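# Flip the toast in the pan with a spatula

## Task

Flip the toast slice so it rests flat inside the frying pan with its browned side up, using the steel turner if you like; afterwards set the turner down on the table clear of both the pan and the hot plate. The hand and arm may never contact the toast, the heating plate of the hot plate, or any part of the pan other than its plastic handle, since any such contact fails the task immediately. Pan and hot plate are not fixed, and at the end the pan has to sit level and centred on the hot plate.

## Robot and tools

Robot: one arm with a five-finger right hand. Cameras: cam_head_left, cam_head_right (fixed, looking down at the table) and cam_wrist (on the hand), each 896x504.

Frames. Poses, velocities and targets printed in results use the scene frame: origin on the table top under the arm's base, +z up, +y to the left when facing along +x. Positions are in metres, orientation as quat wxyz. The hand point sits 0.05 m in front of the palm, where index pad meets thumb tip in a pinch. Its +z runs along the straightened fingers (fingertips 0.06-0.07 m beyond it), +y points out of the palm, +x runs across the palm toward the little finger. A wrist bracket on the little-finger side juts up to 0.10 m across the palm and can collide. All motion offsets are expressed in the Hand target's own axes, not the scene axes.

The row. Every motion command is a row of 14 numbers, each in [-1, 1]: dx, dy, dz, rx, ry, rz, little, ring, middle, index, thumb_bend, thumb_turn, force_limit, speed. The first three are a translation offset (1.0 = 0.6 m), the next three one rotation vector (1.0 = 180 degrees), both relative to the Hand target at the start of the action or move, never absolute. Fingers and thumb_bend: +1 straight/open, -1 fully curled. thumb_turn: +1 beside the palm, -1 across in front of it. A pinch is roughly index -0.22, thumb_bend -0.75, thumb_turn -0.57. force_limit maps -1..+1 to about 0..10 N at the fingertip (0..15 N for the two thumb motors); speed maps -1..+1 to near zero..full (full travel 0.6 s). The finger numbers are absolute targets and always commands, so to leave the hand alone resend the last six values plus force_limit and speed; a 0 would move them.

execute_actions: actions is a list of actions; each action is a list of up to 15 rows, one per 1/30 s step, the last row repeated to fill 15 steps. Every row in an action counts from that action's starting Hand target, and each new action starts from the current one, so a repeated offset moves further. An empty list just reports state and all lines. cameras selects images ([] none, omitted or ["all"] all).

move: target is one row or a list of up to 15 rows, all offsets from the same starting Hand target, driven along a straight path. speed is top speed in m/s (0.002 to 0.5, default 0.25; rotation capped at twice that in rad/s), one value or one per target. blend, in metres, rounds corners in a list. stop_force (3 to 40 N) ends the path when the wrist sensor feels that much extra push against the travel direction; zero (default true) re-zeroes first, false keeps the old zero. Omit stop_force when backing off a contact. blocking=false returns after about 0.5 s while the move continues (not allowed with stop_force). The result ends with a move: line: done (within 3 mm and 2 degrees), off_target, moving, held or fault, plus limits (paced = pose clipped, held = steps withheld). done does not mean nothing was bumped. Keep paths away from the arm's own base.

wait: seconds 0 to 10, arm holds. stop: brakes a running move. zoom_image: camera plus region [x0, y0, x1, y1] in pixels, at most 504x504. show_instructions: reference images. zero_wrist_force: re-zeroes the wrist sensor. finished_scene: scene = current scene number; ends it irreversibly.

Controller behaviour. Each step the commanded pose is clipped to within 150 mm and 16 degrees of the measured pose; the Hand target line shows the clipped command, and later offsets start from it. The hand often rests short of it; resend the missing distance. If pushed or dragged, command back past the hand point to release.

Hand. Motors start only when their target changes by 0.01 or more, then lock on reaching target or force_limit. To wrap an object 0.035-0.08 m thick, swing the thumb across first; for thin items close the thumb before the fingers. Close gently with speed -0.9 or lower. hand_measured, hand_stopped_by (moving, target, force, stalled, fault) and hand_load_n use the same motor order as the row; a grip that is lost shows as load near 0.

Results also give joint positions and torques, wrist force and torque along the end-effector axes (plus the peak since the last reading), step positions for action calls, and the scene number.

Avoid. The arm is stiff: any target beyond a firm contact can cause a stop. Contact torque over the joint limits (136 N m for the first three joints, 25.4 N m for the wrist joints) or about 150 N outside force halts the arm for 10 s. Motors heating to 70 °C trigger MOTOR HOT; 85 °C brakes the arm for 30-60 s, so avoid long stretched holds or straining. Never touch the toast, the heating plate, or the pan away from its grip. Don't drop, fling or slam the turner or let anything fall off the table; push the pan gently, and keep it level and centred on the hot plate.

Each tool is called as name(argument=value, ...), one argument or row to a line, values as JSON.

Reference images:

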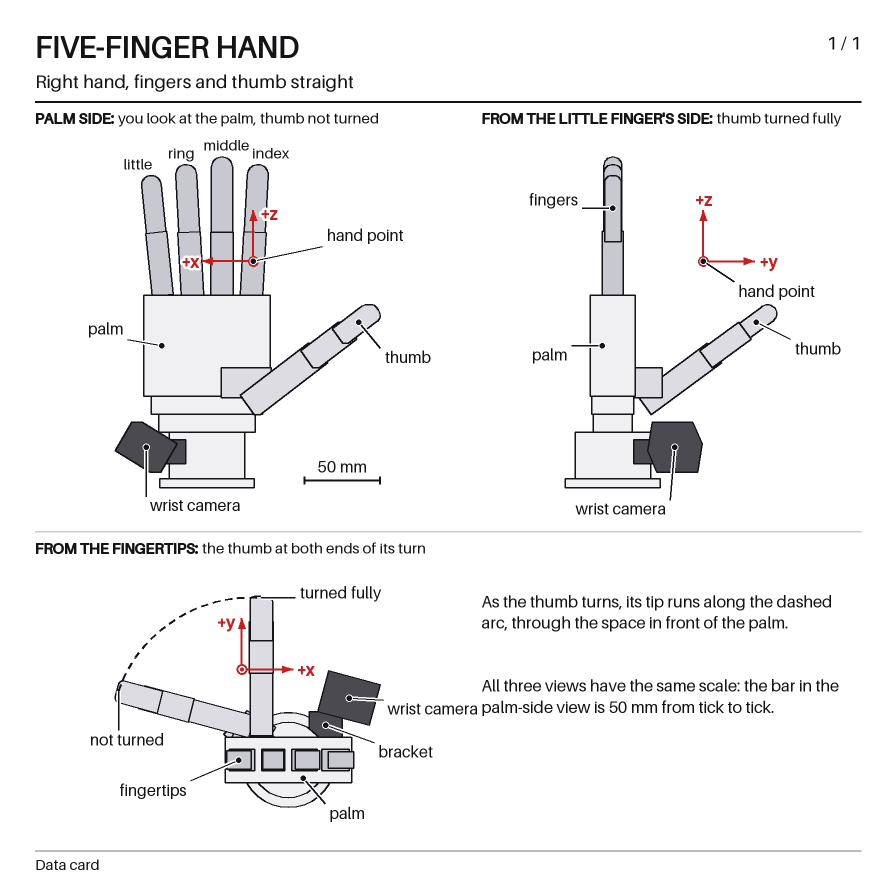

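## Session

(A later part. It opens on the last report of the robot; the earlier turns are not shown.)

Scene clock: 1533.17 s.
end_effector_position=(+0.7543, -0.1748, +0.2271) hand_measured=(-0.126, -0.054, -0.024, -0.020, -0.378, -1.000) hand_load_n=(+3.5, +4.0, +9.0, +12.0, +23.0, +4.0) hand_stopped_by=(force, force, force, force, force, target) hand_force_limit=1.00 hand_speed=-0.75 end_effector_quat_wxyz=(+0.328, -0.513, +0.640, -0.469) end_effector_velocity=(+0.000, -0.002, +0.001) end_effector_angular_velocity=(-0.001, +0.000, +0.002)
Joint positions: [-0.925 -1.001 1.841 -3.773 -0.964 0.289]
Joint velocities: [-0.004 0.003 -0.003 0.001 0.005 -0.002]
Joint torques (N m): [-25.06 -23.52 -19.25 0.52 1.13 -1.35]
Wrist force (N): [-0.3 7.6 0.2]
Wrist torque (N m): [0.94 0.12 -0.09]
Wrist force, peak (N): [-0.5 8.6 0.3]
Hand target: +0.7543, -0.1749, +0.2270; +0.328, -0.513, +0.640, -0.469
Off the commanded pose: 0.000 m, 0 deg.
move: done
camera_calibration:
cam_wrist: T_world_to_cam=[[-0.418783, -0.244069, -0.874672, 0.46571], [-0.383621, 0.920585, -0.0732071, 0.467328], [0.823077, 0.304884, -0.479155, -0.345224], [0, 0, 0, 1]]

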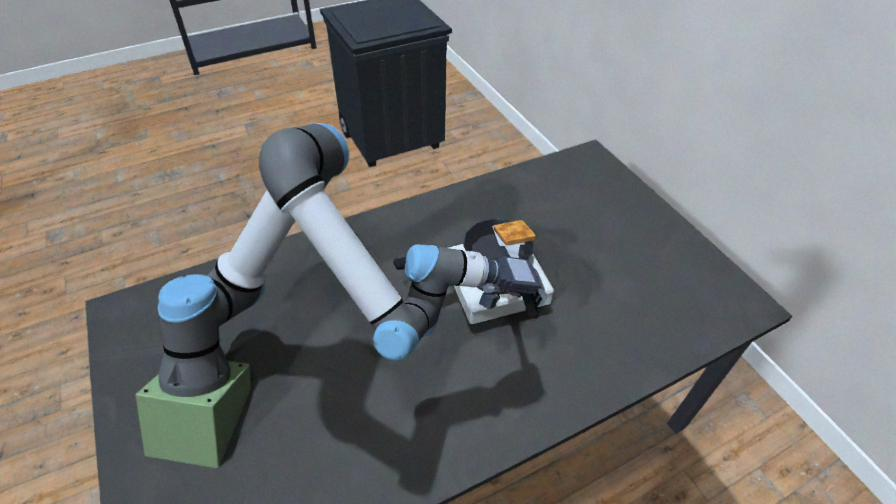

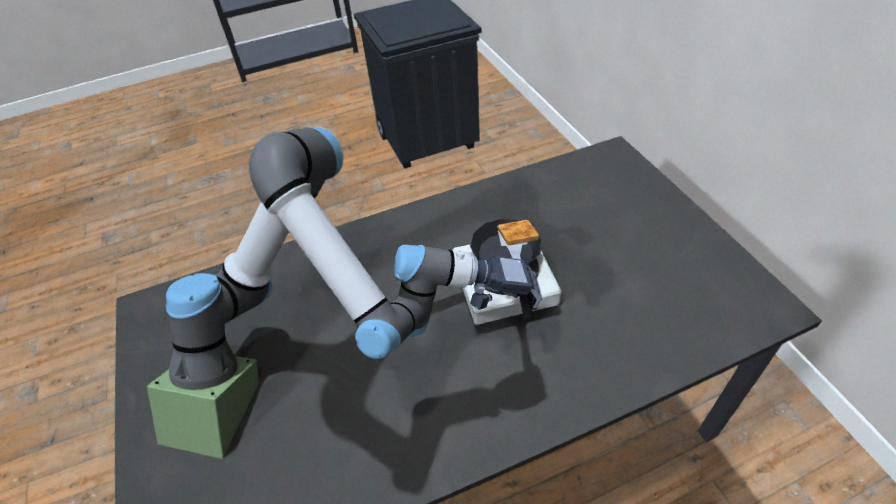

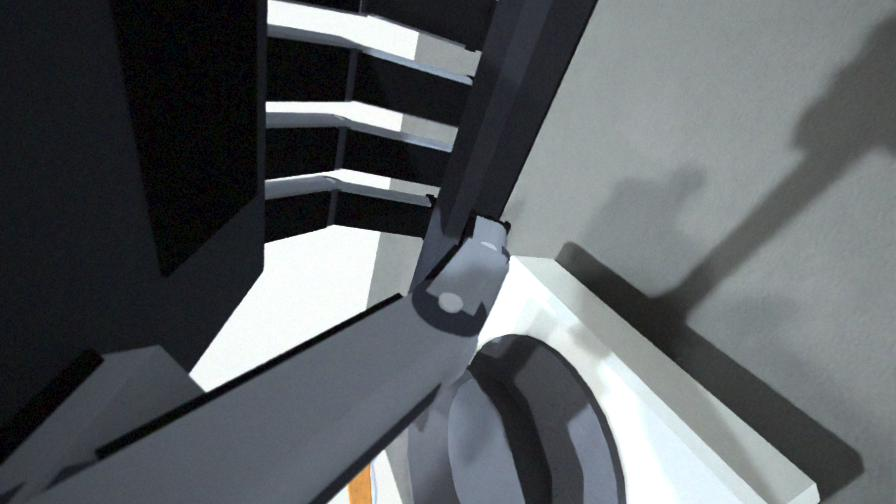

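move(
  target=[-0.0038,0.0683,-0.0068,-0.0058,0.0227,-0.0624,-1,-1,-1,-1,-1,-1,1,-0.75],
  speed=0.03,
)

zoom_image(
  camera="cam_head_left",
  region=[410, 170, 620, 330],
)

zoom_image(
  camera="cam_head_right",
  region=[410, 170, 620, 330],
)

Scene clock: 1540.73 s.
end_effector_position=(+0.7369, -0.1701, +0.1898) hand_measured=(-0.126, -0.054, -0.024, -0.020, -0.378, -1.000) hand_load_n=(+3.5, +3.5, +9.5, +12.5, +23.0, +4.0) hand_stopped_by=(force, force, force, force, force, target) hand_force_limit=1.00 hand_speed=-0.75 end_effector_quat_wxyz=(-0.252, +0.559, -0.603, +0.511)
Joint positions: [-0.86 -1.008 1.918 -3.816 -1.094 0.09]
Joint torques (N m): [-26.26 -21.37 -20.49 -1.67 0.83 2.41]
Wrist force (N): [-0.8 6.9 -0.1]
Wrist torque (N m): [0.82 0.09 -0.13]
Wrist force, peak (N): [-0.5 7.9 0.4]
Hand target: +0.7369, -0.1702, +0.1899; -0.253, +0.559, -0.603, +0.511
Off the commanded pose: 0.000 m, 0 deg.
move: done
camera_calibration:
cam_wrist: T_world_to_cam=[[-0.478583, -0.407613, -0.777695, 0.424812], [-0.394427, 0.891123, -0.224338, 0.485209], [0.784465, 0.19938, -0.58725, -0.319113], [0, 0, 0, 1]]

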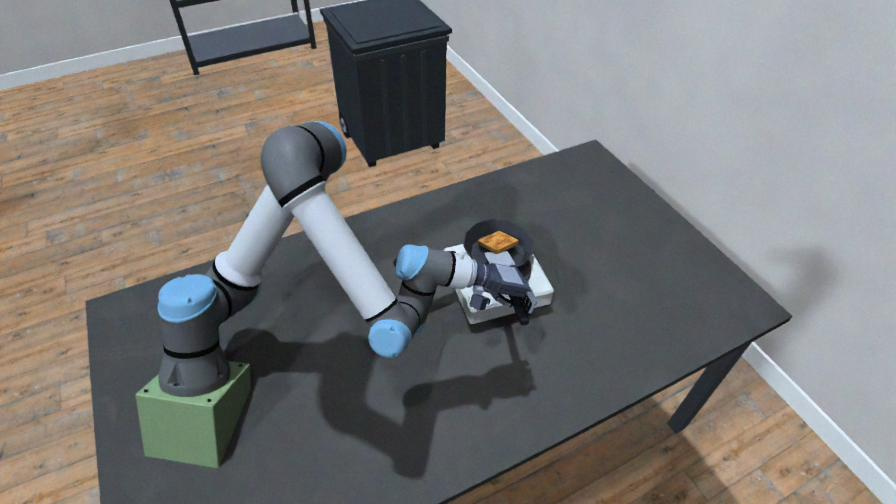

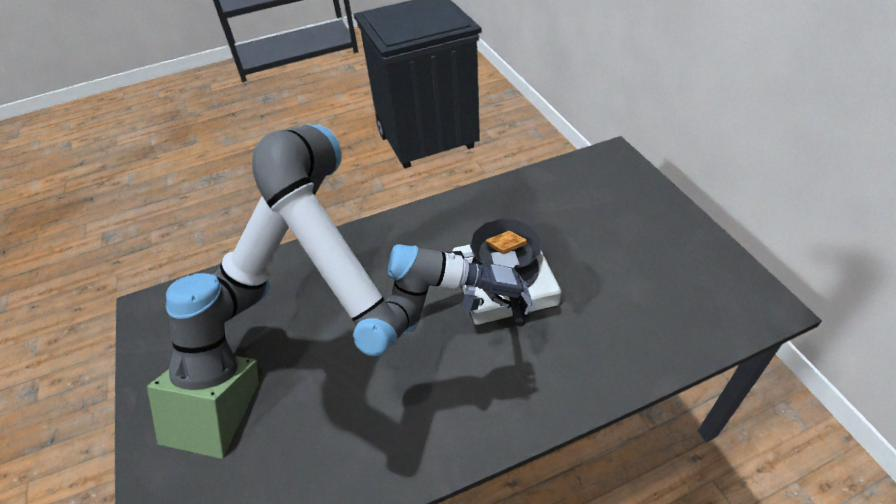

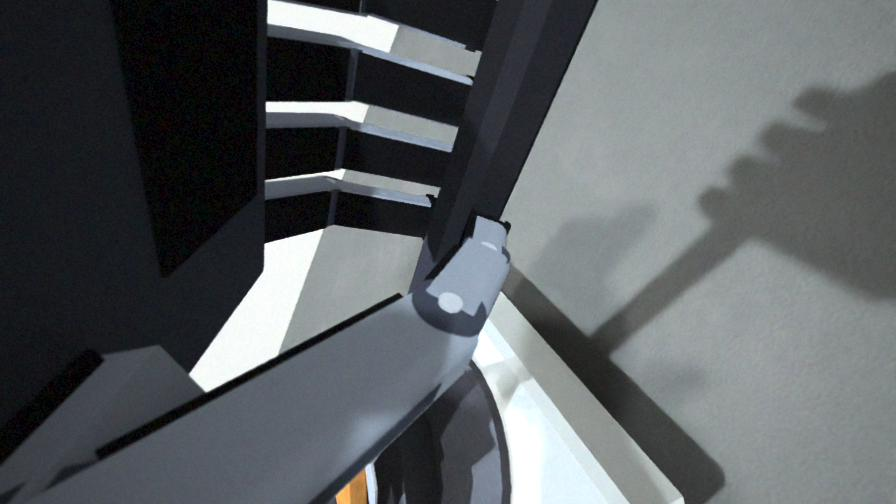

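Scaled by 2.400.

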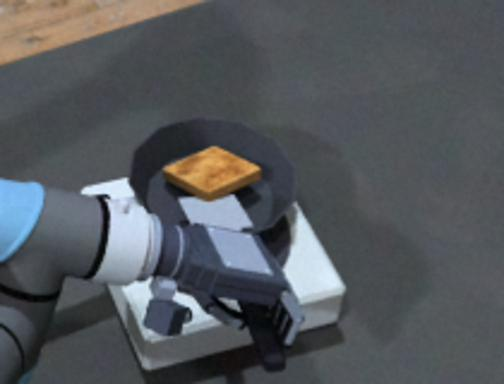

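Scaled by 2.400.

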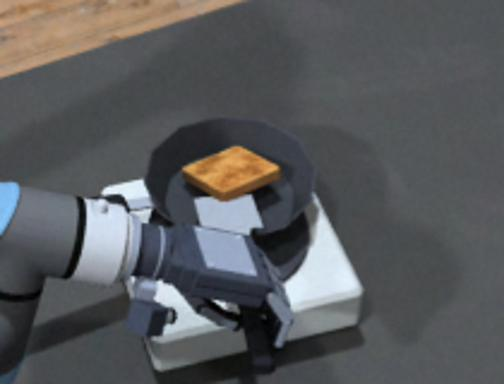

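move(
  target=[0.2327,-0.017,-0.007,0,0,0,-1,-1,-1,-1,-1,-1,1,-0.75],
  speed=0.04,
)

zoom_image(
  camera="cam_head_left",
  region=[410, 170, 620, 330],
)

zoom_image(
  camera="cam_head_right",
  region=[410, 170, 620, 330],
)

Scene clock: 1548.90 s.
end_effector_position=(+0.7028, -0.2975, +0.2376) hand_measured=(-0.126, -0.054, -0.024, -0.020, -0.378, -1.000) hand_load_n=(+4.0, +3.5, +9.0, +12.0, +23.0, +4.0) hand_stopped_by=(force, force, force, force, force, target) hand_force_limit=1.00 hand_speed=-0.75 end_effector_quat_wxyz=(-0.253, +0.559, -0.603, +0.511) end_effector_velocity=(+0.000, +0.002, -0.002) end_effector_angular_velocity=(+0.000, +0.002, -0.001)
Joint positions: [-1.093 -0.919 1.806 -3.752 -0.868 0.02]
Joint velocities: [0.005 -0.001 0.005 -0.001 -0.005 -0.001]
Joint torques (N m): [-13.06 -43.34 -13.42 -2.16 -1.64 0.74]
Wrist force (N): [-0.9 6.8 -0.1]
Wrist torque (N m): [0.88 0.07 -0.08]
Wrist force, peak (N): [-1.4 7.6 -0.1]
Hand target: +0.7028, -0.2974, +0.2377; -0.253, +0.559, -0.603, +0.511
Off the commanded pose: 0.000 m, 0 deg.
move: done
camera_calibration:
cam_wrist: T_world_to_cam=[[-0.478664, -0.407192, -0.777866, 0.393979], [-0.394355, 0.891268, -0.223886, 0.595923], [0.784452, 0.199589, -0.587196, -0.238848], [0, 0, 0, 1]]

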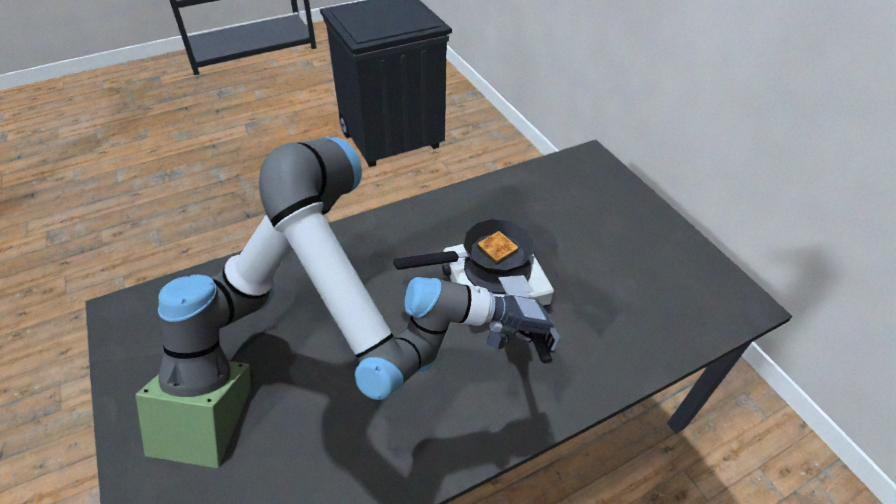

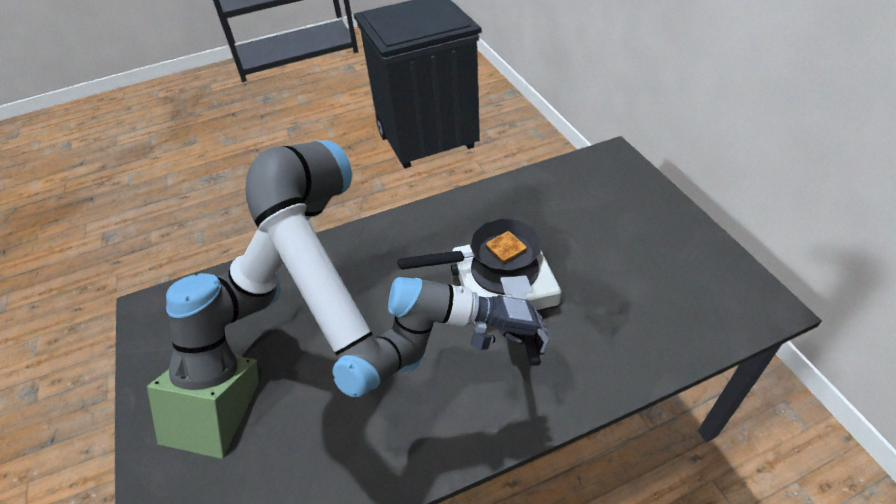

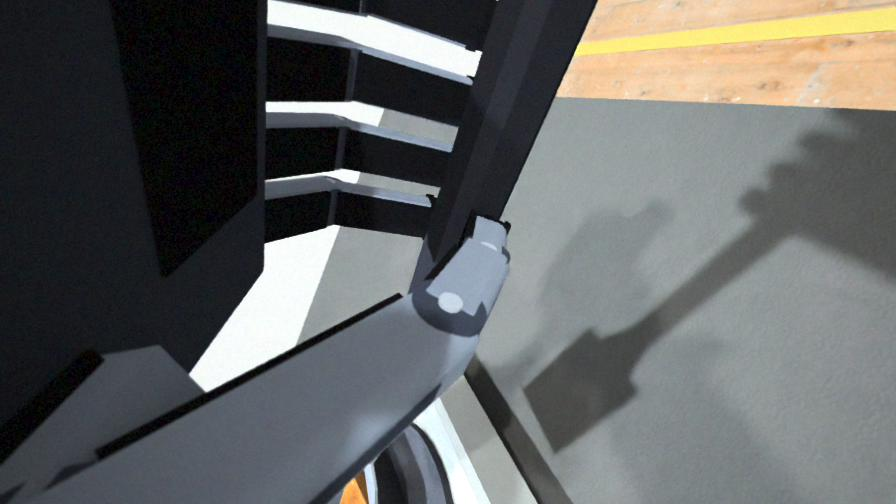

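Scaled by 2.400.

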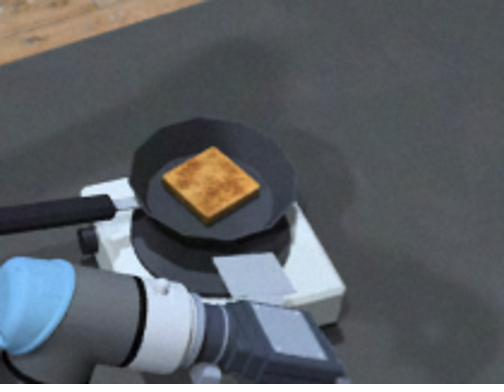

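Scaled by 2.400.

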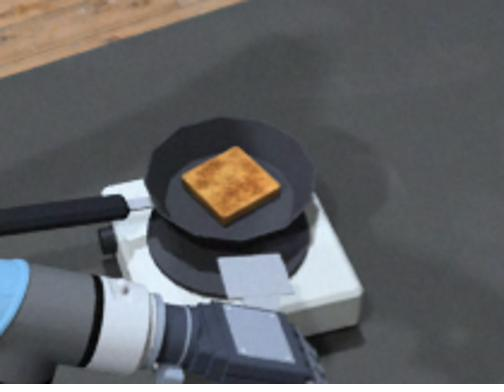

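move(
  target=[
    [0.0891,-0.2993,-0.1174,0,0,0,-1,-1,-1,-1,-1,-1,1,-0.75],
    [-0.6878,-0.5213,-0.1422,-0.029,0.1133,-0.3117,-1,-1,-1,-1,-1,-1,1,-0.75],
  ],
  speed=0.2,
)

zoom_image(
  camera="cam_head_left",
  region=[410, 130, 620, 290],
)

zoom_image(
  camera="cam_head_right",
  region=[410, 130, 620, 290],
)

Scene clock: 1559.90 s.
end_effector_position=(+0.8605, +0.1610, +0.4386) hand_measured=(-0.126, -0.054, -0.024, -0.020, -0.378, -1.000) hand_load_n=(+4.0, +4.0, +9.5, +12.5, +22.5, +4.0) hand_stopped_by=(force, force, force, force, force, target) hand_force_limit=1.00 hand_speed=-0.75 end_effector_quat_wxyz=(+0.147, +0.690, -0.326, +0.629)
Joint positions: [-0.172 -1.252 1.175 -2.852 -2.119 -0.747]
Joint torques (N m): [-2.75 -46.54 -28.99 -3.59 -2.52 -1.54]
Wrist force (N): [-4.3 5.1 -1.1]
Wrist torque (N m): [0.92 0.35 -0.12]
Wrist force, peak (N): [-1.4 8.6 0.7]
Hand target: +0.8605, +0.1611, +0.4386; +0.147, +0.690, -0.326, +0.629
Off the commanded pose: 0.000 m, 0 deg.
move: done
camera_calibration:
cam_wrist: T_world_to_cam=[[-0.616119, -0.783249, 0.0831718, 0.613721], [-0.581041, 0.380671, -0.719362, 0.754556], [0.531778, -0.491539, -0.689638, 0.0375438], [0, 0, 0, 1]]

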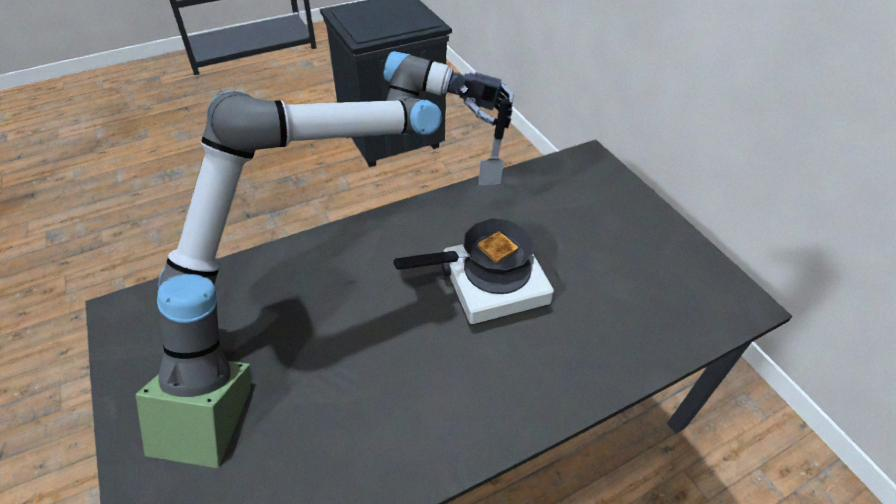

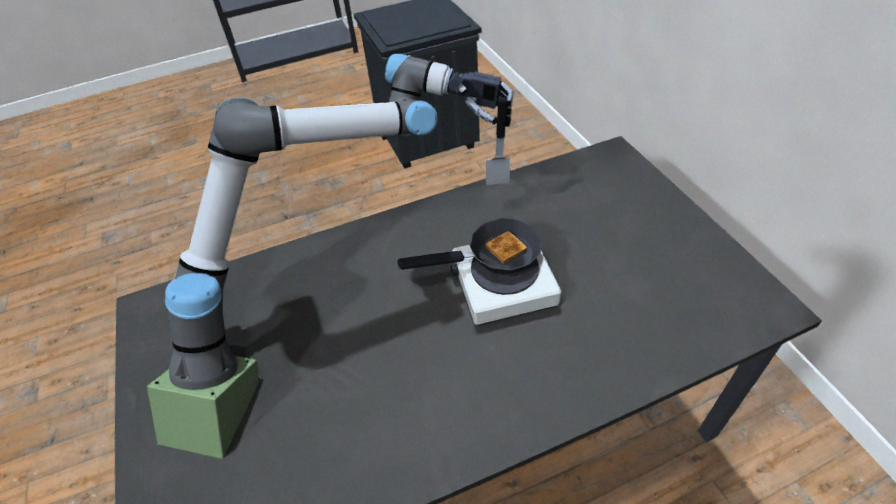

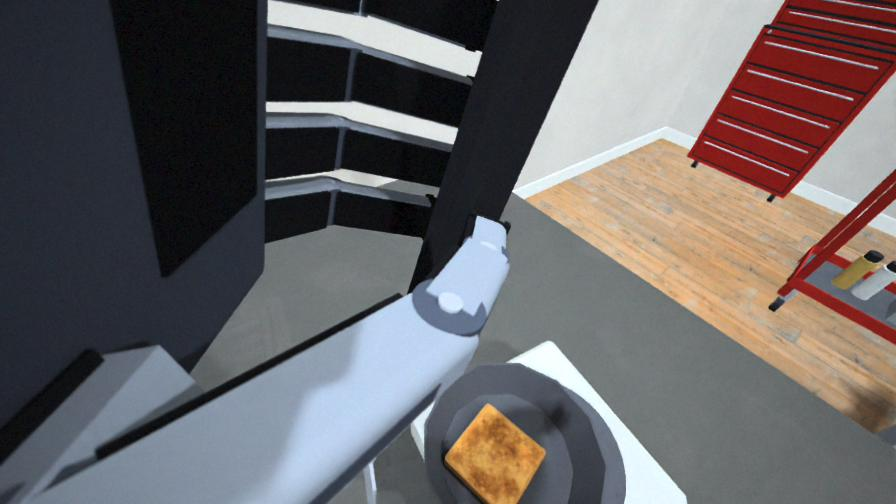

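Scaled by 2.400.

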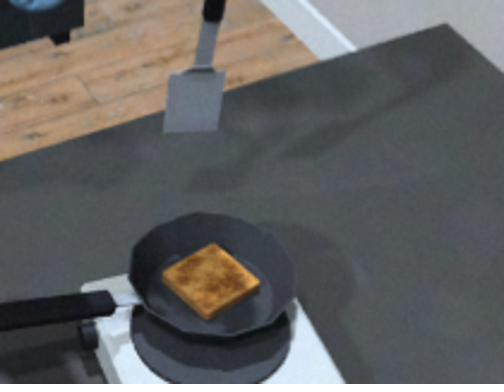

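Scaled by 2.400.

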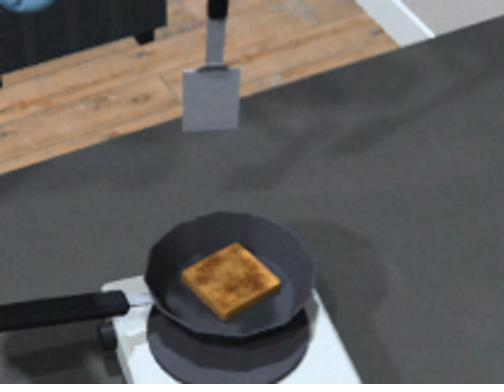

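move(
  target=[-0.18,0.0387,0.0308,0,0,0,-1,-1,-1,-1,-1,-1,1,-0.75],
  speed=0.08,
  cameras=[],
)

move(
  target=[0.0258,0.0884,0.039,0,0,0,-1,-1,-1,-1,-1,-1,1,-0.75],
  speed=0.02,
  stop_force=3.5,
)

zoom_image(
  camera="cam_head_left",
  region=[410, 170, 620, 330],
)

zoom_image(
  camera="cam_head_right",
  region=[410, 170, 620, 330],
)

Scene clock: 1567.03 s.
end_effector_position=(+0.8605, +0.1612, +0.3264) hand_measured=(-0.126, -0.054, -0.024, -0.020, -0.378, -1.000) hand_load_n=(+4.0, +4.0, +9.5, +12.5, +22.5, +4.5) hand_stopped_by=(force, force, force, force, force, target) hand_force_limit=1.00 hand_speed=-0.75 end_effector_quat_wxyz=(+0.147, +0.690, -0.326, +0.629) end_effector_velocity=(+0.000, +0.000, +0.002) end_effector_angular_velocity=(+0.001, +0.001, +0.001)
Joint positions: [-0.095 -1.146 1.279 -3.051 -2.194 -0.728]
Joint velocities: [-0.001 -0.003 -0.002 0.005 0.002 0]
Joint torques (N m): [-19.26 -61.98 -25.41 0.18 0.21 -1.12]
Wrist force (N): [-3.7 4.6 -0.9]
Wrist torque (N m): [0.82 0.20 -0.11]
Wrist force, peak (N): [-4.5 5.4 -1.0]
Hand target: +0.8605, +0.1612, +0.3266; +0.147, +0.690, -0.326, +0.629
Off the commanded pose: 0.000 m, 0 deg.
move: done

Scene clock: 1571.20 s.
end_effector_position=(+0.8449, +0.1032, +0.3267) hand_measured=(-0.126, -0.054, -0.024, -0.020, -0.378, -1.000) hand_load_n=(+0.0, +9.5, +10.0, +12.0, +21.0, +3.0) hand_stopped_by=(force, force, force, force, force, target) hand_force_limit=1.00 hand_speed=-0.75 end_effector_quat_wxyz=(+0.147, +0.690, -0.326, +0.629)
Joint positions: [-0.186 -1.189 1.412 -3.153 -2.105 -0.751]
Joint torques (N m): [-5.66 -35.62 -24.83 0.29 -2.53 1.25]
Wrist force (N): [-4.2 3.3 -1.5]
Wrist torque (N m): [0.84 0.28 0.13]
Wrist force, peak (N): [-4.0 5.3 -1.2]
Hand target: +0.8449, +0.1032, +0.3266; +0.147, +0.690, -0.326, +0.629
Off the commanded pose: 0.000 m, 0 deg.
move: done
camera_calibration:
cam_wrist: T_world_to_cam=[[-0.616096, -0.783245, 0.0833858, 0.568041], [-0.581076, 0.380478, -0.719435, 0.687064], [0.531767, -0.491695, -0.689536, -0.0597404], [0, 0, 0, 1]]

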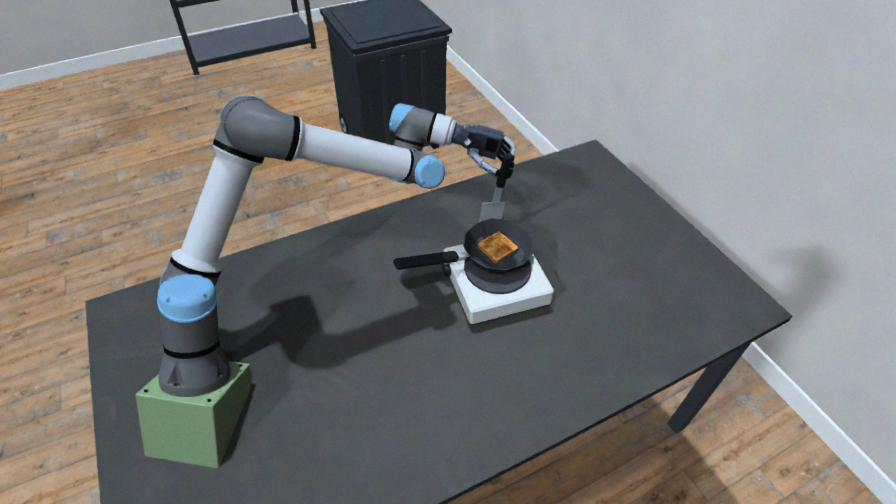

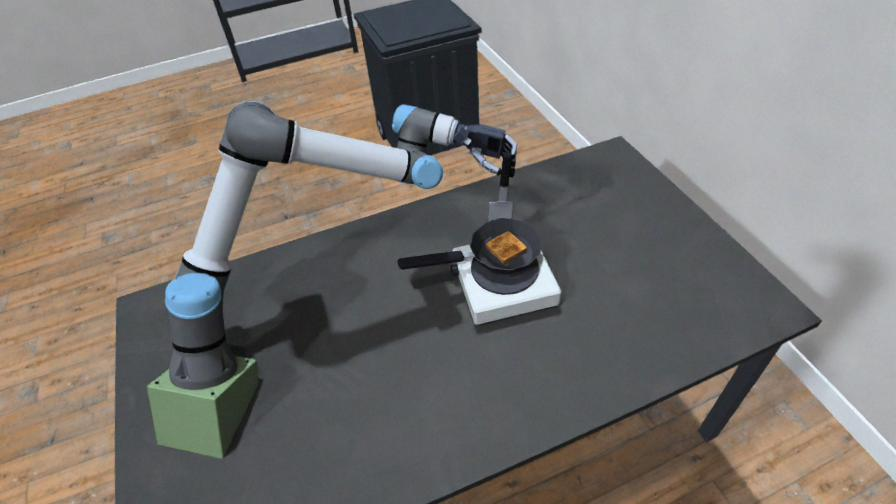

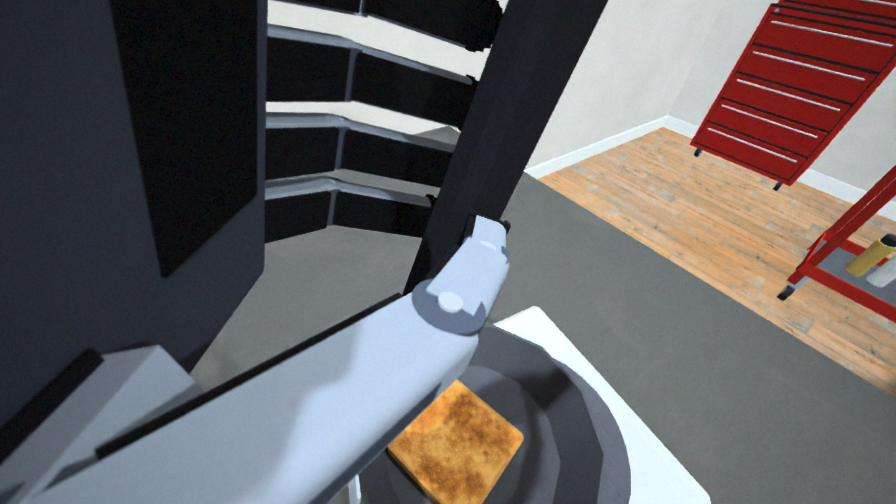

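Scaled by 2.400.

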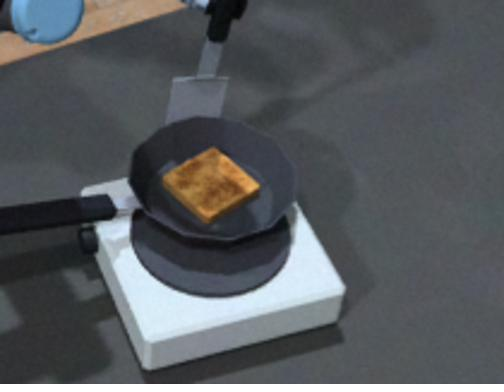

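Scaled by 2.400.

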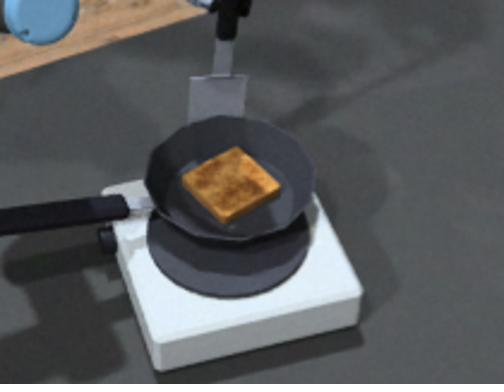

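move(
  target=[0.0086,0.0295,0.013,0,0,0,-1,-1,-1,-1,-1,-1,1,-0.75],
  speed=0.015,
)

zoom_image(
  camera="cam_head_left",
  region=[410, 170, 620, 330],
)

zoom_image(
  camera="cam_head_right",
  region=[410, 170, 620, 330],
)

Scene clock: 1575.27 s.
end_effector_position=(+0.8396, +0.0838, +0.3267) hand_measured=(-0.126, -0.054, -0.024, -0.020, -0.378, -1.000) hand_load_n=(+0.0, +10.5, +10.5, +11.0, +21.5, +3.0) hand_stopped_by=(force, force, force, force, force, target) hand_force_limit=1.00 hand_speed=-0.75 end_effector_quat_wxyz=(+0.147, +0.690, -0.326, +0.629)
Joint positions: [-0.218 -1.2 1.451 -3.185 -2.074 -0.759]
Joint torques (N m): [-5.81 -51.92 -26.25 -1.83 -2.03 -2.17]
Wrist force (N): [-4.5 3.1 -1.6]
Wrist torque (N m): [0.80 0.21 0.16]
Wrist force, peak (N): [-4.9 3.1 -1.6]
Hand target: +0.8397, +0.0839, +0.3267; +0.147, +0.690, -0.326, +0.629
Off the commanded pose: 0.000 m, 0 deg.
move: done
camera_calibration:
cam_wrist: T_world_to_cam=[[-0.616089, -0.78325, 0.0833874, 0.549542], [-0.581089, 0.380481, -0.719424, 0.691414], [0.531761, -0.491685, -0.689548, -0.0665124], [0, 0, 0, 1]]

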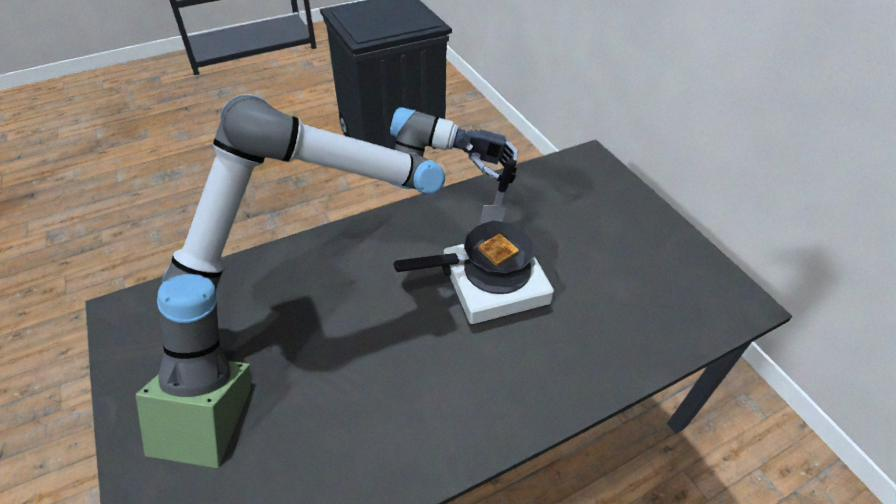

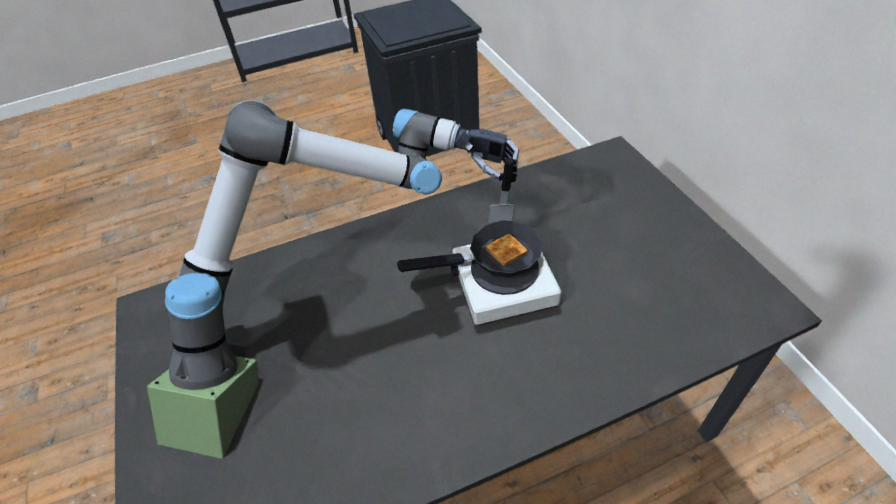

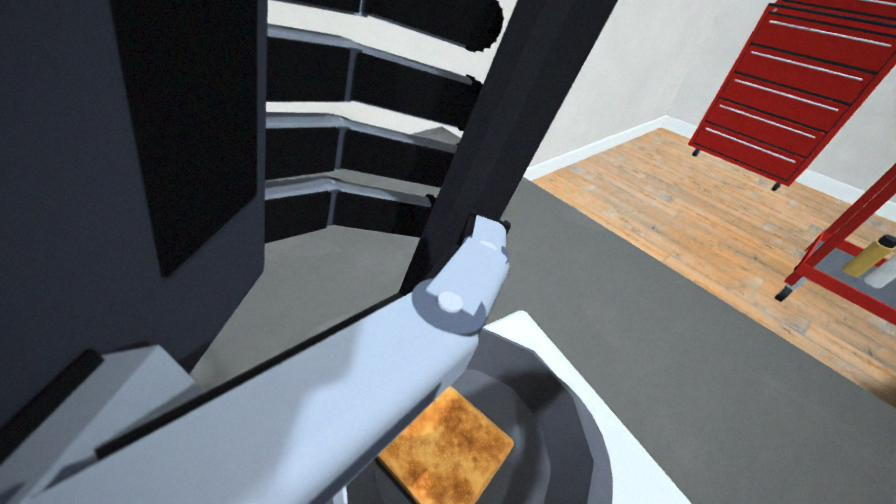

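Scaled by 2.400.

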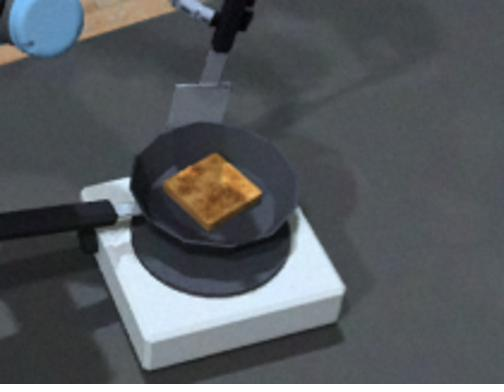

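Scaled by 2.400.

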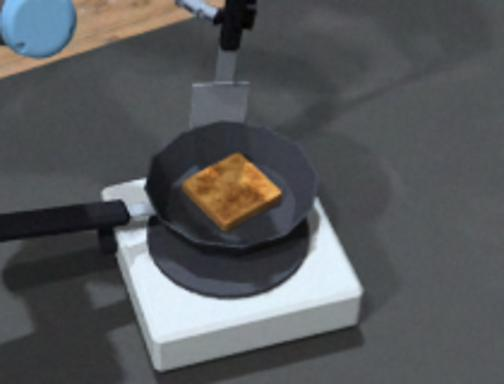

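move(
  target=[0.0044,0.0147,0.0065,0,0,0,-1,-1,-1,-1,-1,-1,1,-0.75],
  speed=0.015,
)

zoom_image(
  camera="cam_head_left",
  region=[410, 170, 620, 330],
)

zoom_image(
  camera="cam_head_right",
  region=[410, 170, 620, 330],
)

Scene clock: 1581.00 s.
end_effector_position=(+0.8370, +0.0741, +0.3267) hand_measured=(-0.126, -0.054, -0.024, -0.020, -0.378, -1.000) hand_load_n=(+0.0, +10.0, +10.5, +11.0, +21.5, +3.0) hand_stopped_by=(force, force, force, force, force, target) hand_force_limit=1.00 hand_speed=-0.75 end_effector_quat_wxyz=(+0.147, +0.690, -0.326, +0.629)
Joint positions: [-0.234 -1.205 1.469 -3.2 -2.058 -0.763]
Joint torques (N m): [-6.96 -51.52 -25.83 -1.96 -2.01 -2.07]
Wrist force (N): [-4.3 3.4 -1.5]
Wrist torque (N m): [0.81 0.21 0.16]
Wrist force, peak (N): [-4.7 3.5 -1.6]
Hand target: +0.8371, +0.0742, +0.3267; +0.147, +0.690, -0.326, +0.629
Off the commanded pose: 0.000 m, 0 deg.
move: done
camera_calibration:
cam_wrist: T_world_to_cam=[[-0.616095, -0.783245, 0.0833939, 0.540375], [-0.581092, 0.380485, -0.719419, 0.693627], [0.531751, -0.49169, -0.689552, -0.0698263], [0, 0, 0, 1]]

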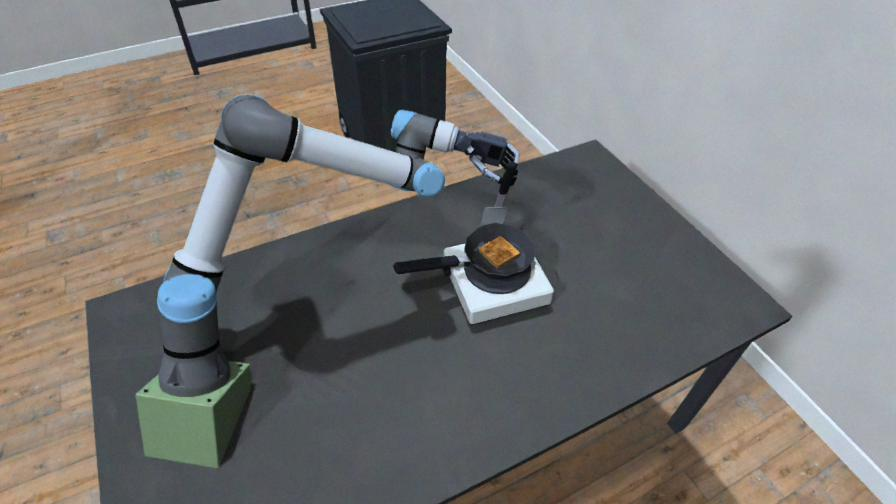

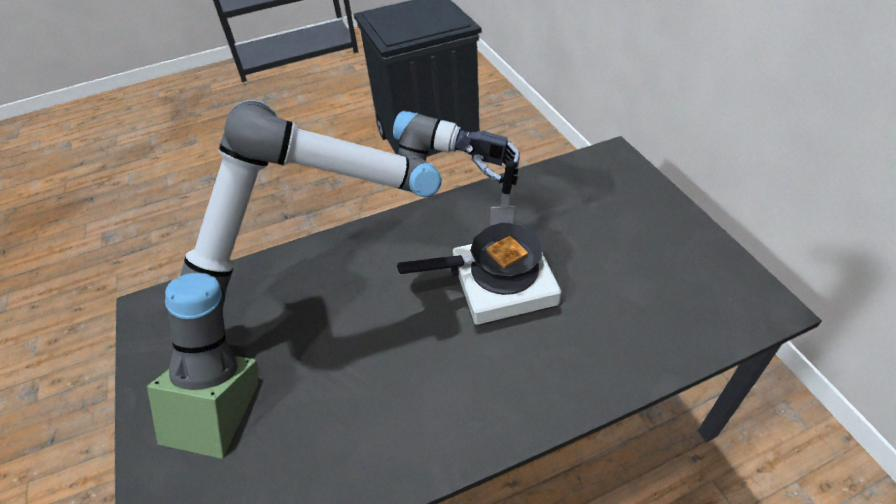

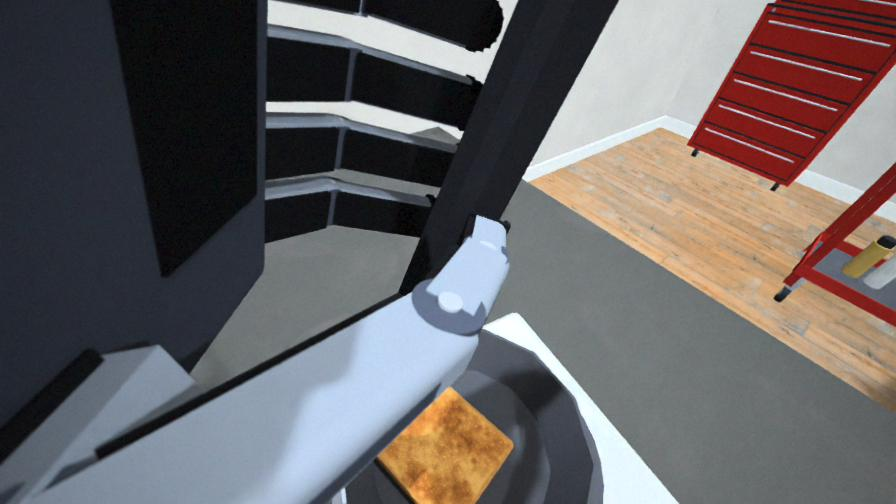

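Scaled by 2.400.

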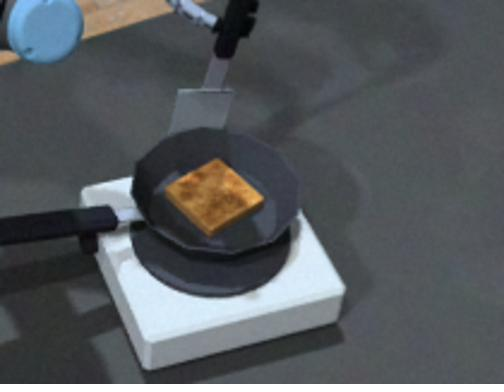

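Scaled by 2.400.

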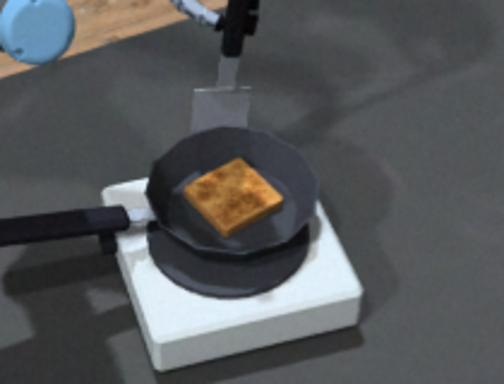

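move(
  target=[
    [-0.0215,-0.0737,-0.0325,0,0,0,-1,-1,-1,-1,-1,-1,1,-0.75],
    [0.2107,-0.1234,-0.0721,0,0,0,-1,-1,-1,-1,-1,-1,1,-0.75],
  ],
  speed=0.08,
)

zoom_image(
  camera="cam_head_left",
  region=[410, 170, 620, 330],
)

zoom_image(
  camera="cam_head_right",
  region=[410, 170, 620, 330],
)

Scene clock: 1588.50 s.
end_effector_position=(+0.8500, +0.1223, +0.4713) hand_measured=(-0.126, -0.054, -0.024, -0.020, -0.378, -1.000) hand_load_n=(+0.0, +9.5, +10.0, +11.5, +21.5, +3.0) hand_stopped_by=(force, force, force, force, force, target) hand_force_limit=1.00 hand_speed=-0.75 end_effector_quat_wxyz=(+0.147, +0.690, -0.326, +0.629)
Joint positions: [-0.263 -1.311 1.226 -2.854 -2.03 -0.769]
Joint torques (N m): [-3.83 -31.43 -15.56 -4.37 -2.47 1.32]
Wrist force (N): [-3.9 4.4 -1.1]
Wrist torque (N m): [0.76 0.28 -0.13]
Wrist force, peak (N): [-5.7 5.2 -0.6]
Hand target: +0.8501, +0.1223, +0.4711; +0.147, +0.690, -0.326, +0.629
Off the commanded pose: 0.000 m, 0 deg.
move: done
camera_calibration:
cam_wrist: T_world_to_cam=[[-0.616057, -0.783267, 0.0834646, 0.574023], [-0.581052, 0.380337, -0.719529, 0.786869], [0.531839, -0.491768, -0.689428, 0.0465372], [0, 0, 0, 1]]

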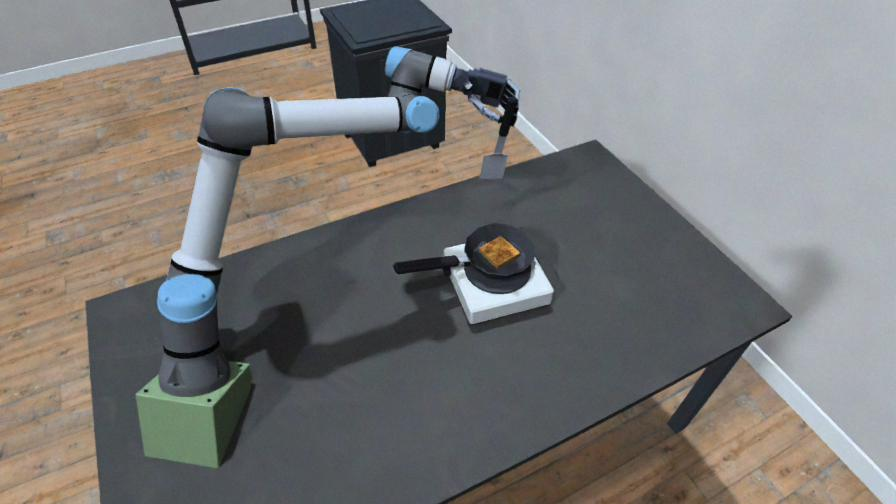

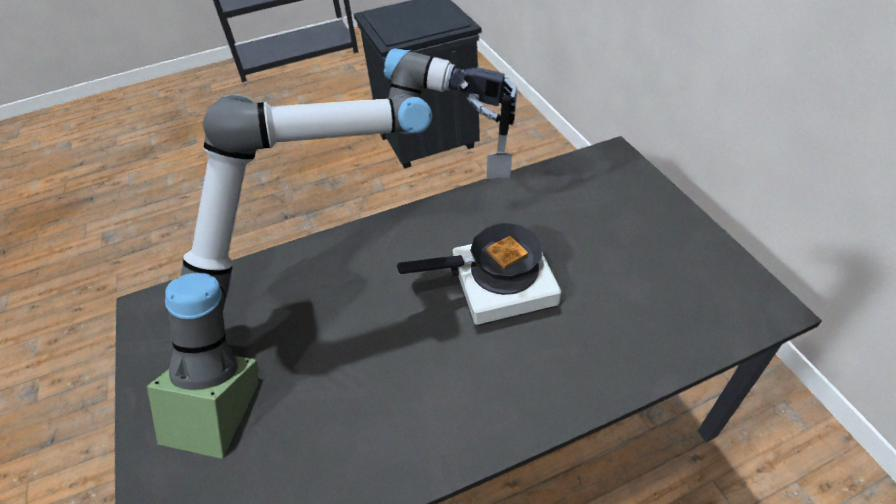

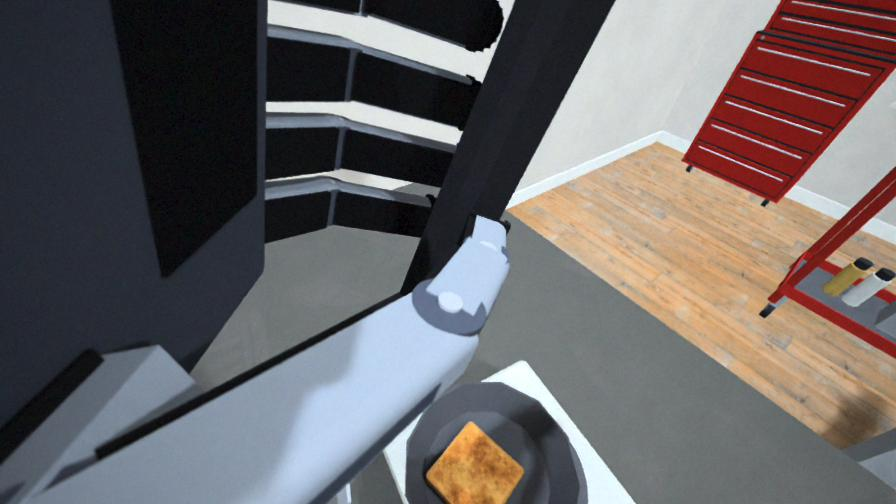

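Scaled by 2.400.

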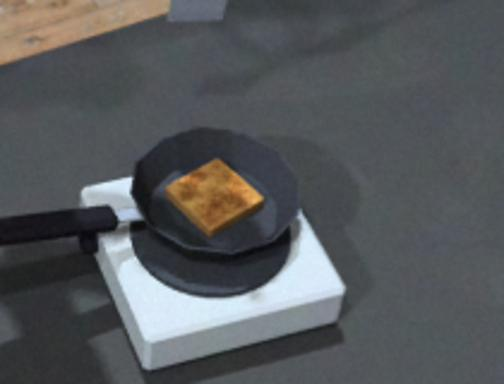

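Scaled by 2.400.

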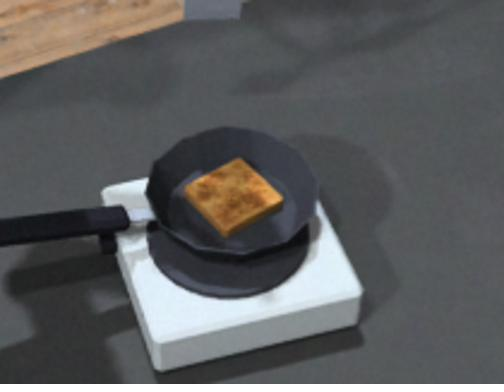

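zoom_image(
  camera="cam_head_left",
  region=[440, 210, 560, 330],
)

zoom_image(
  camera="cam_wrist",
  region=[380, 330, 680, 504],
)

Scaled by 4.200.

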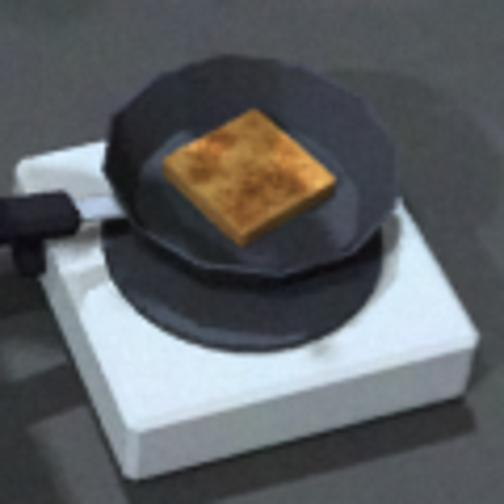

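Scaled by 1.680.

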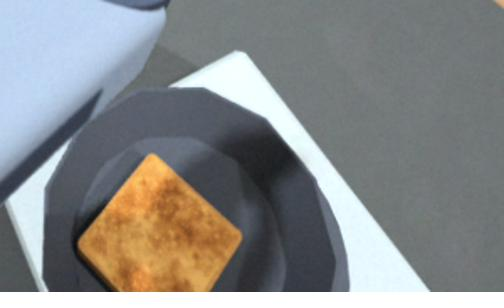

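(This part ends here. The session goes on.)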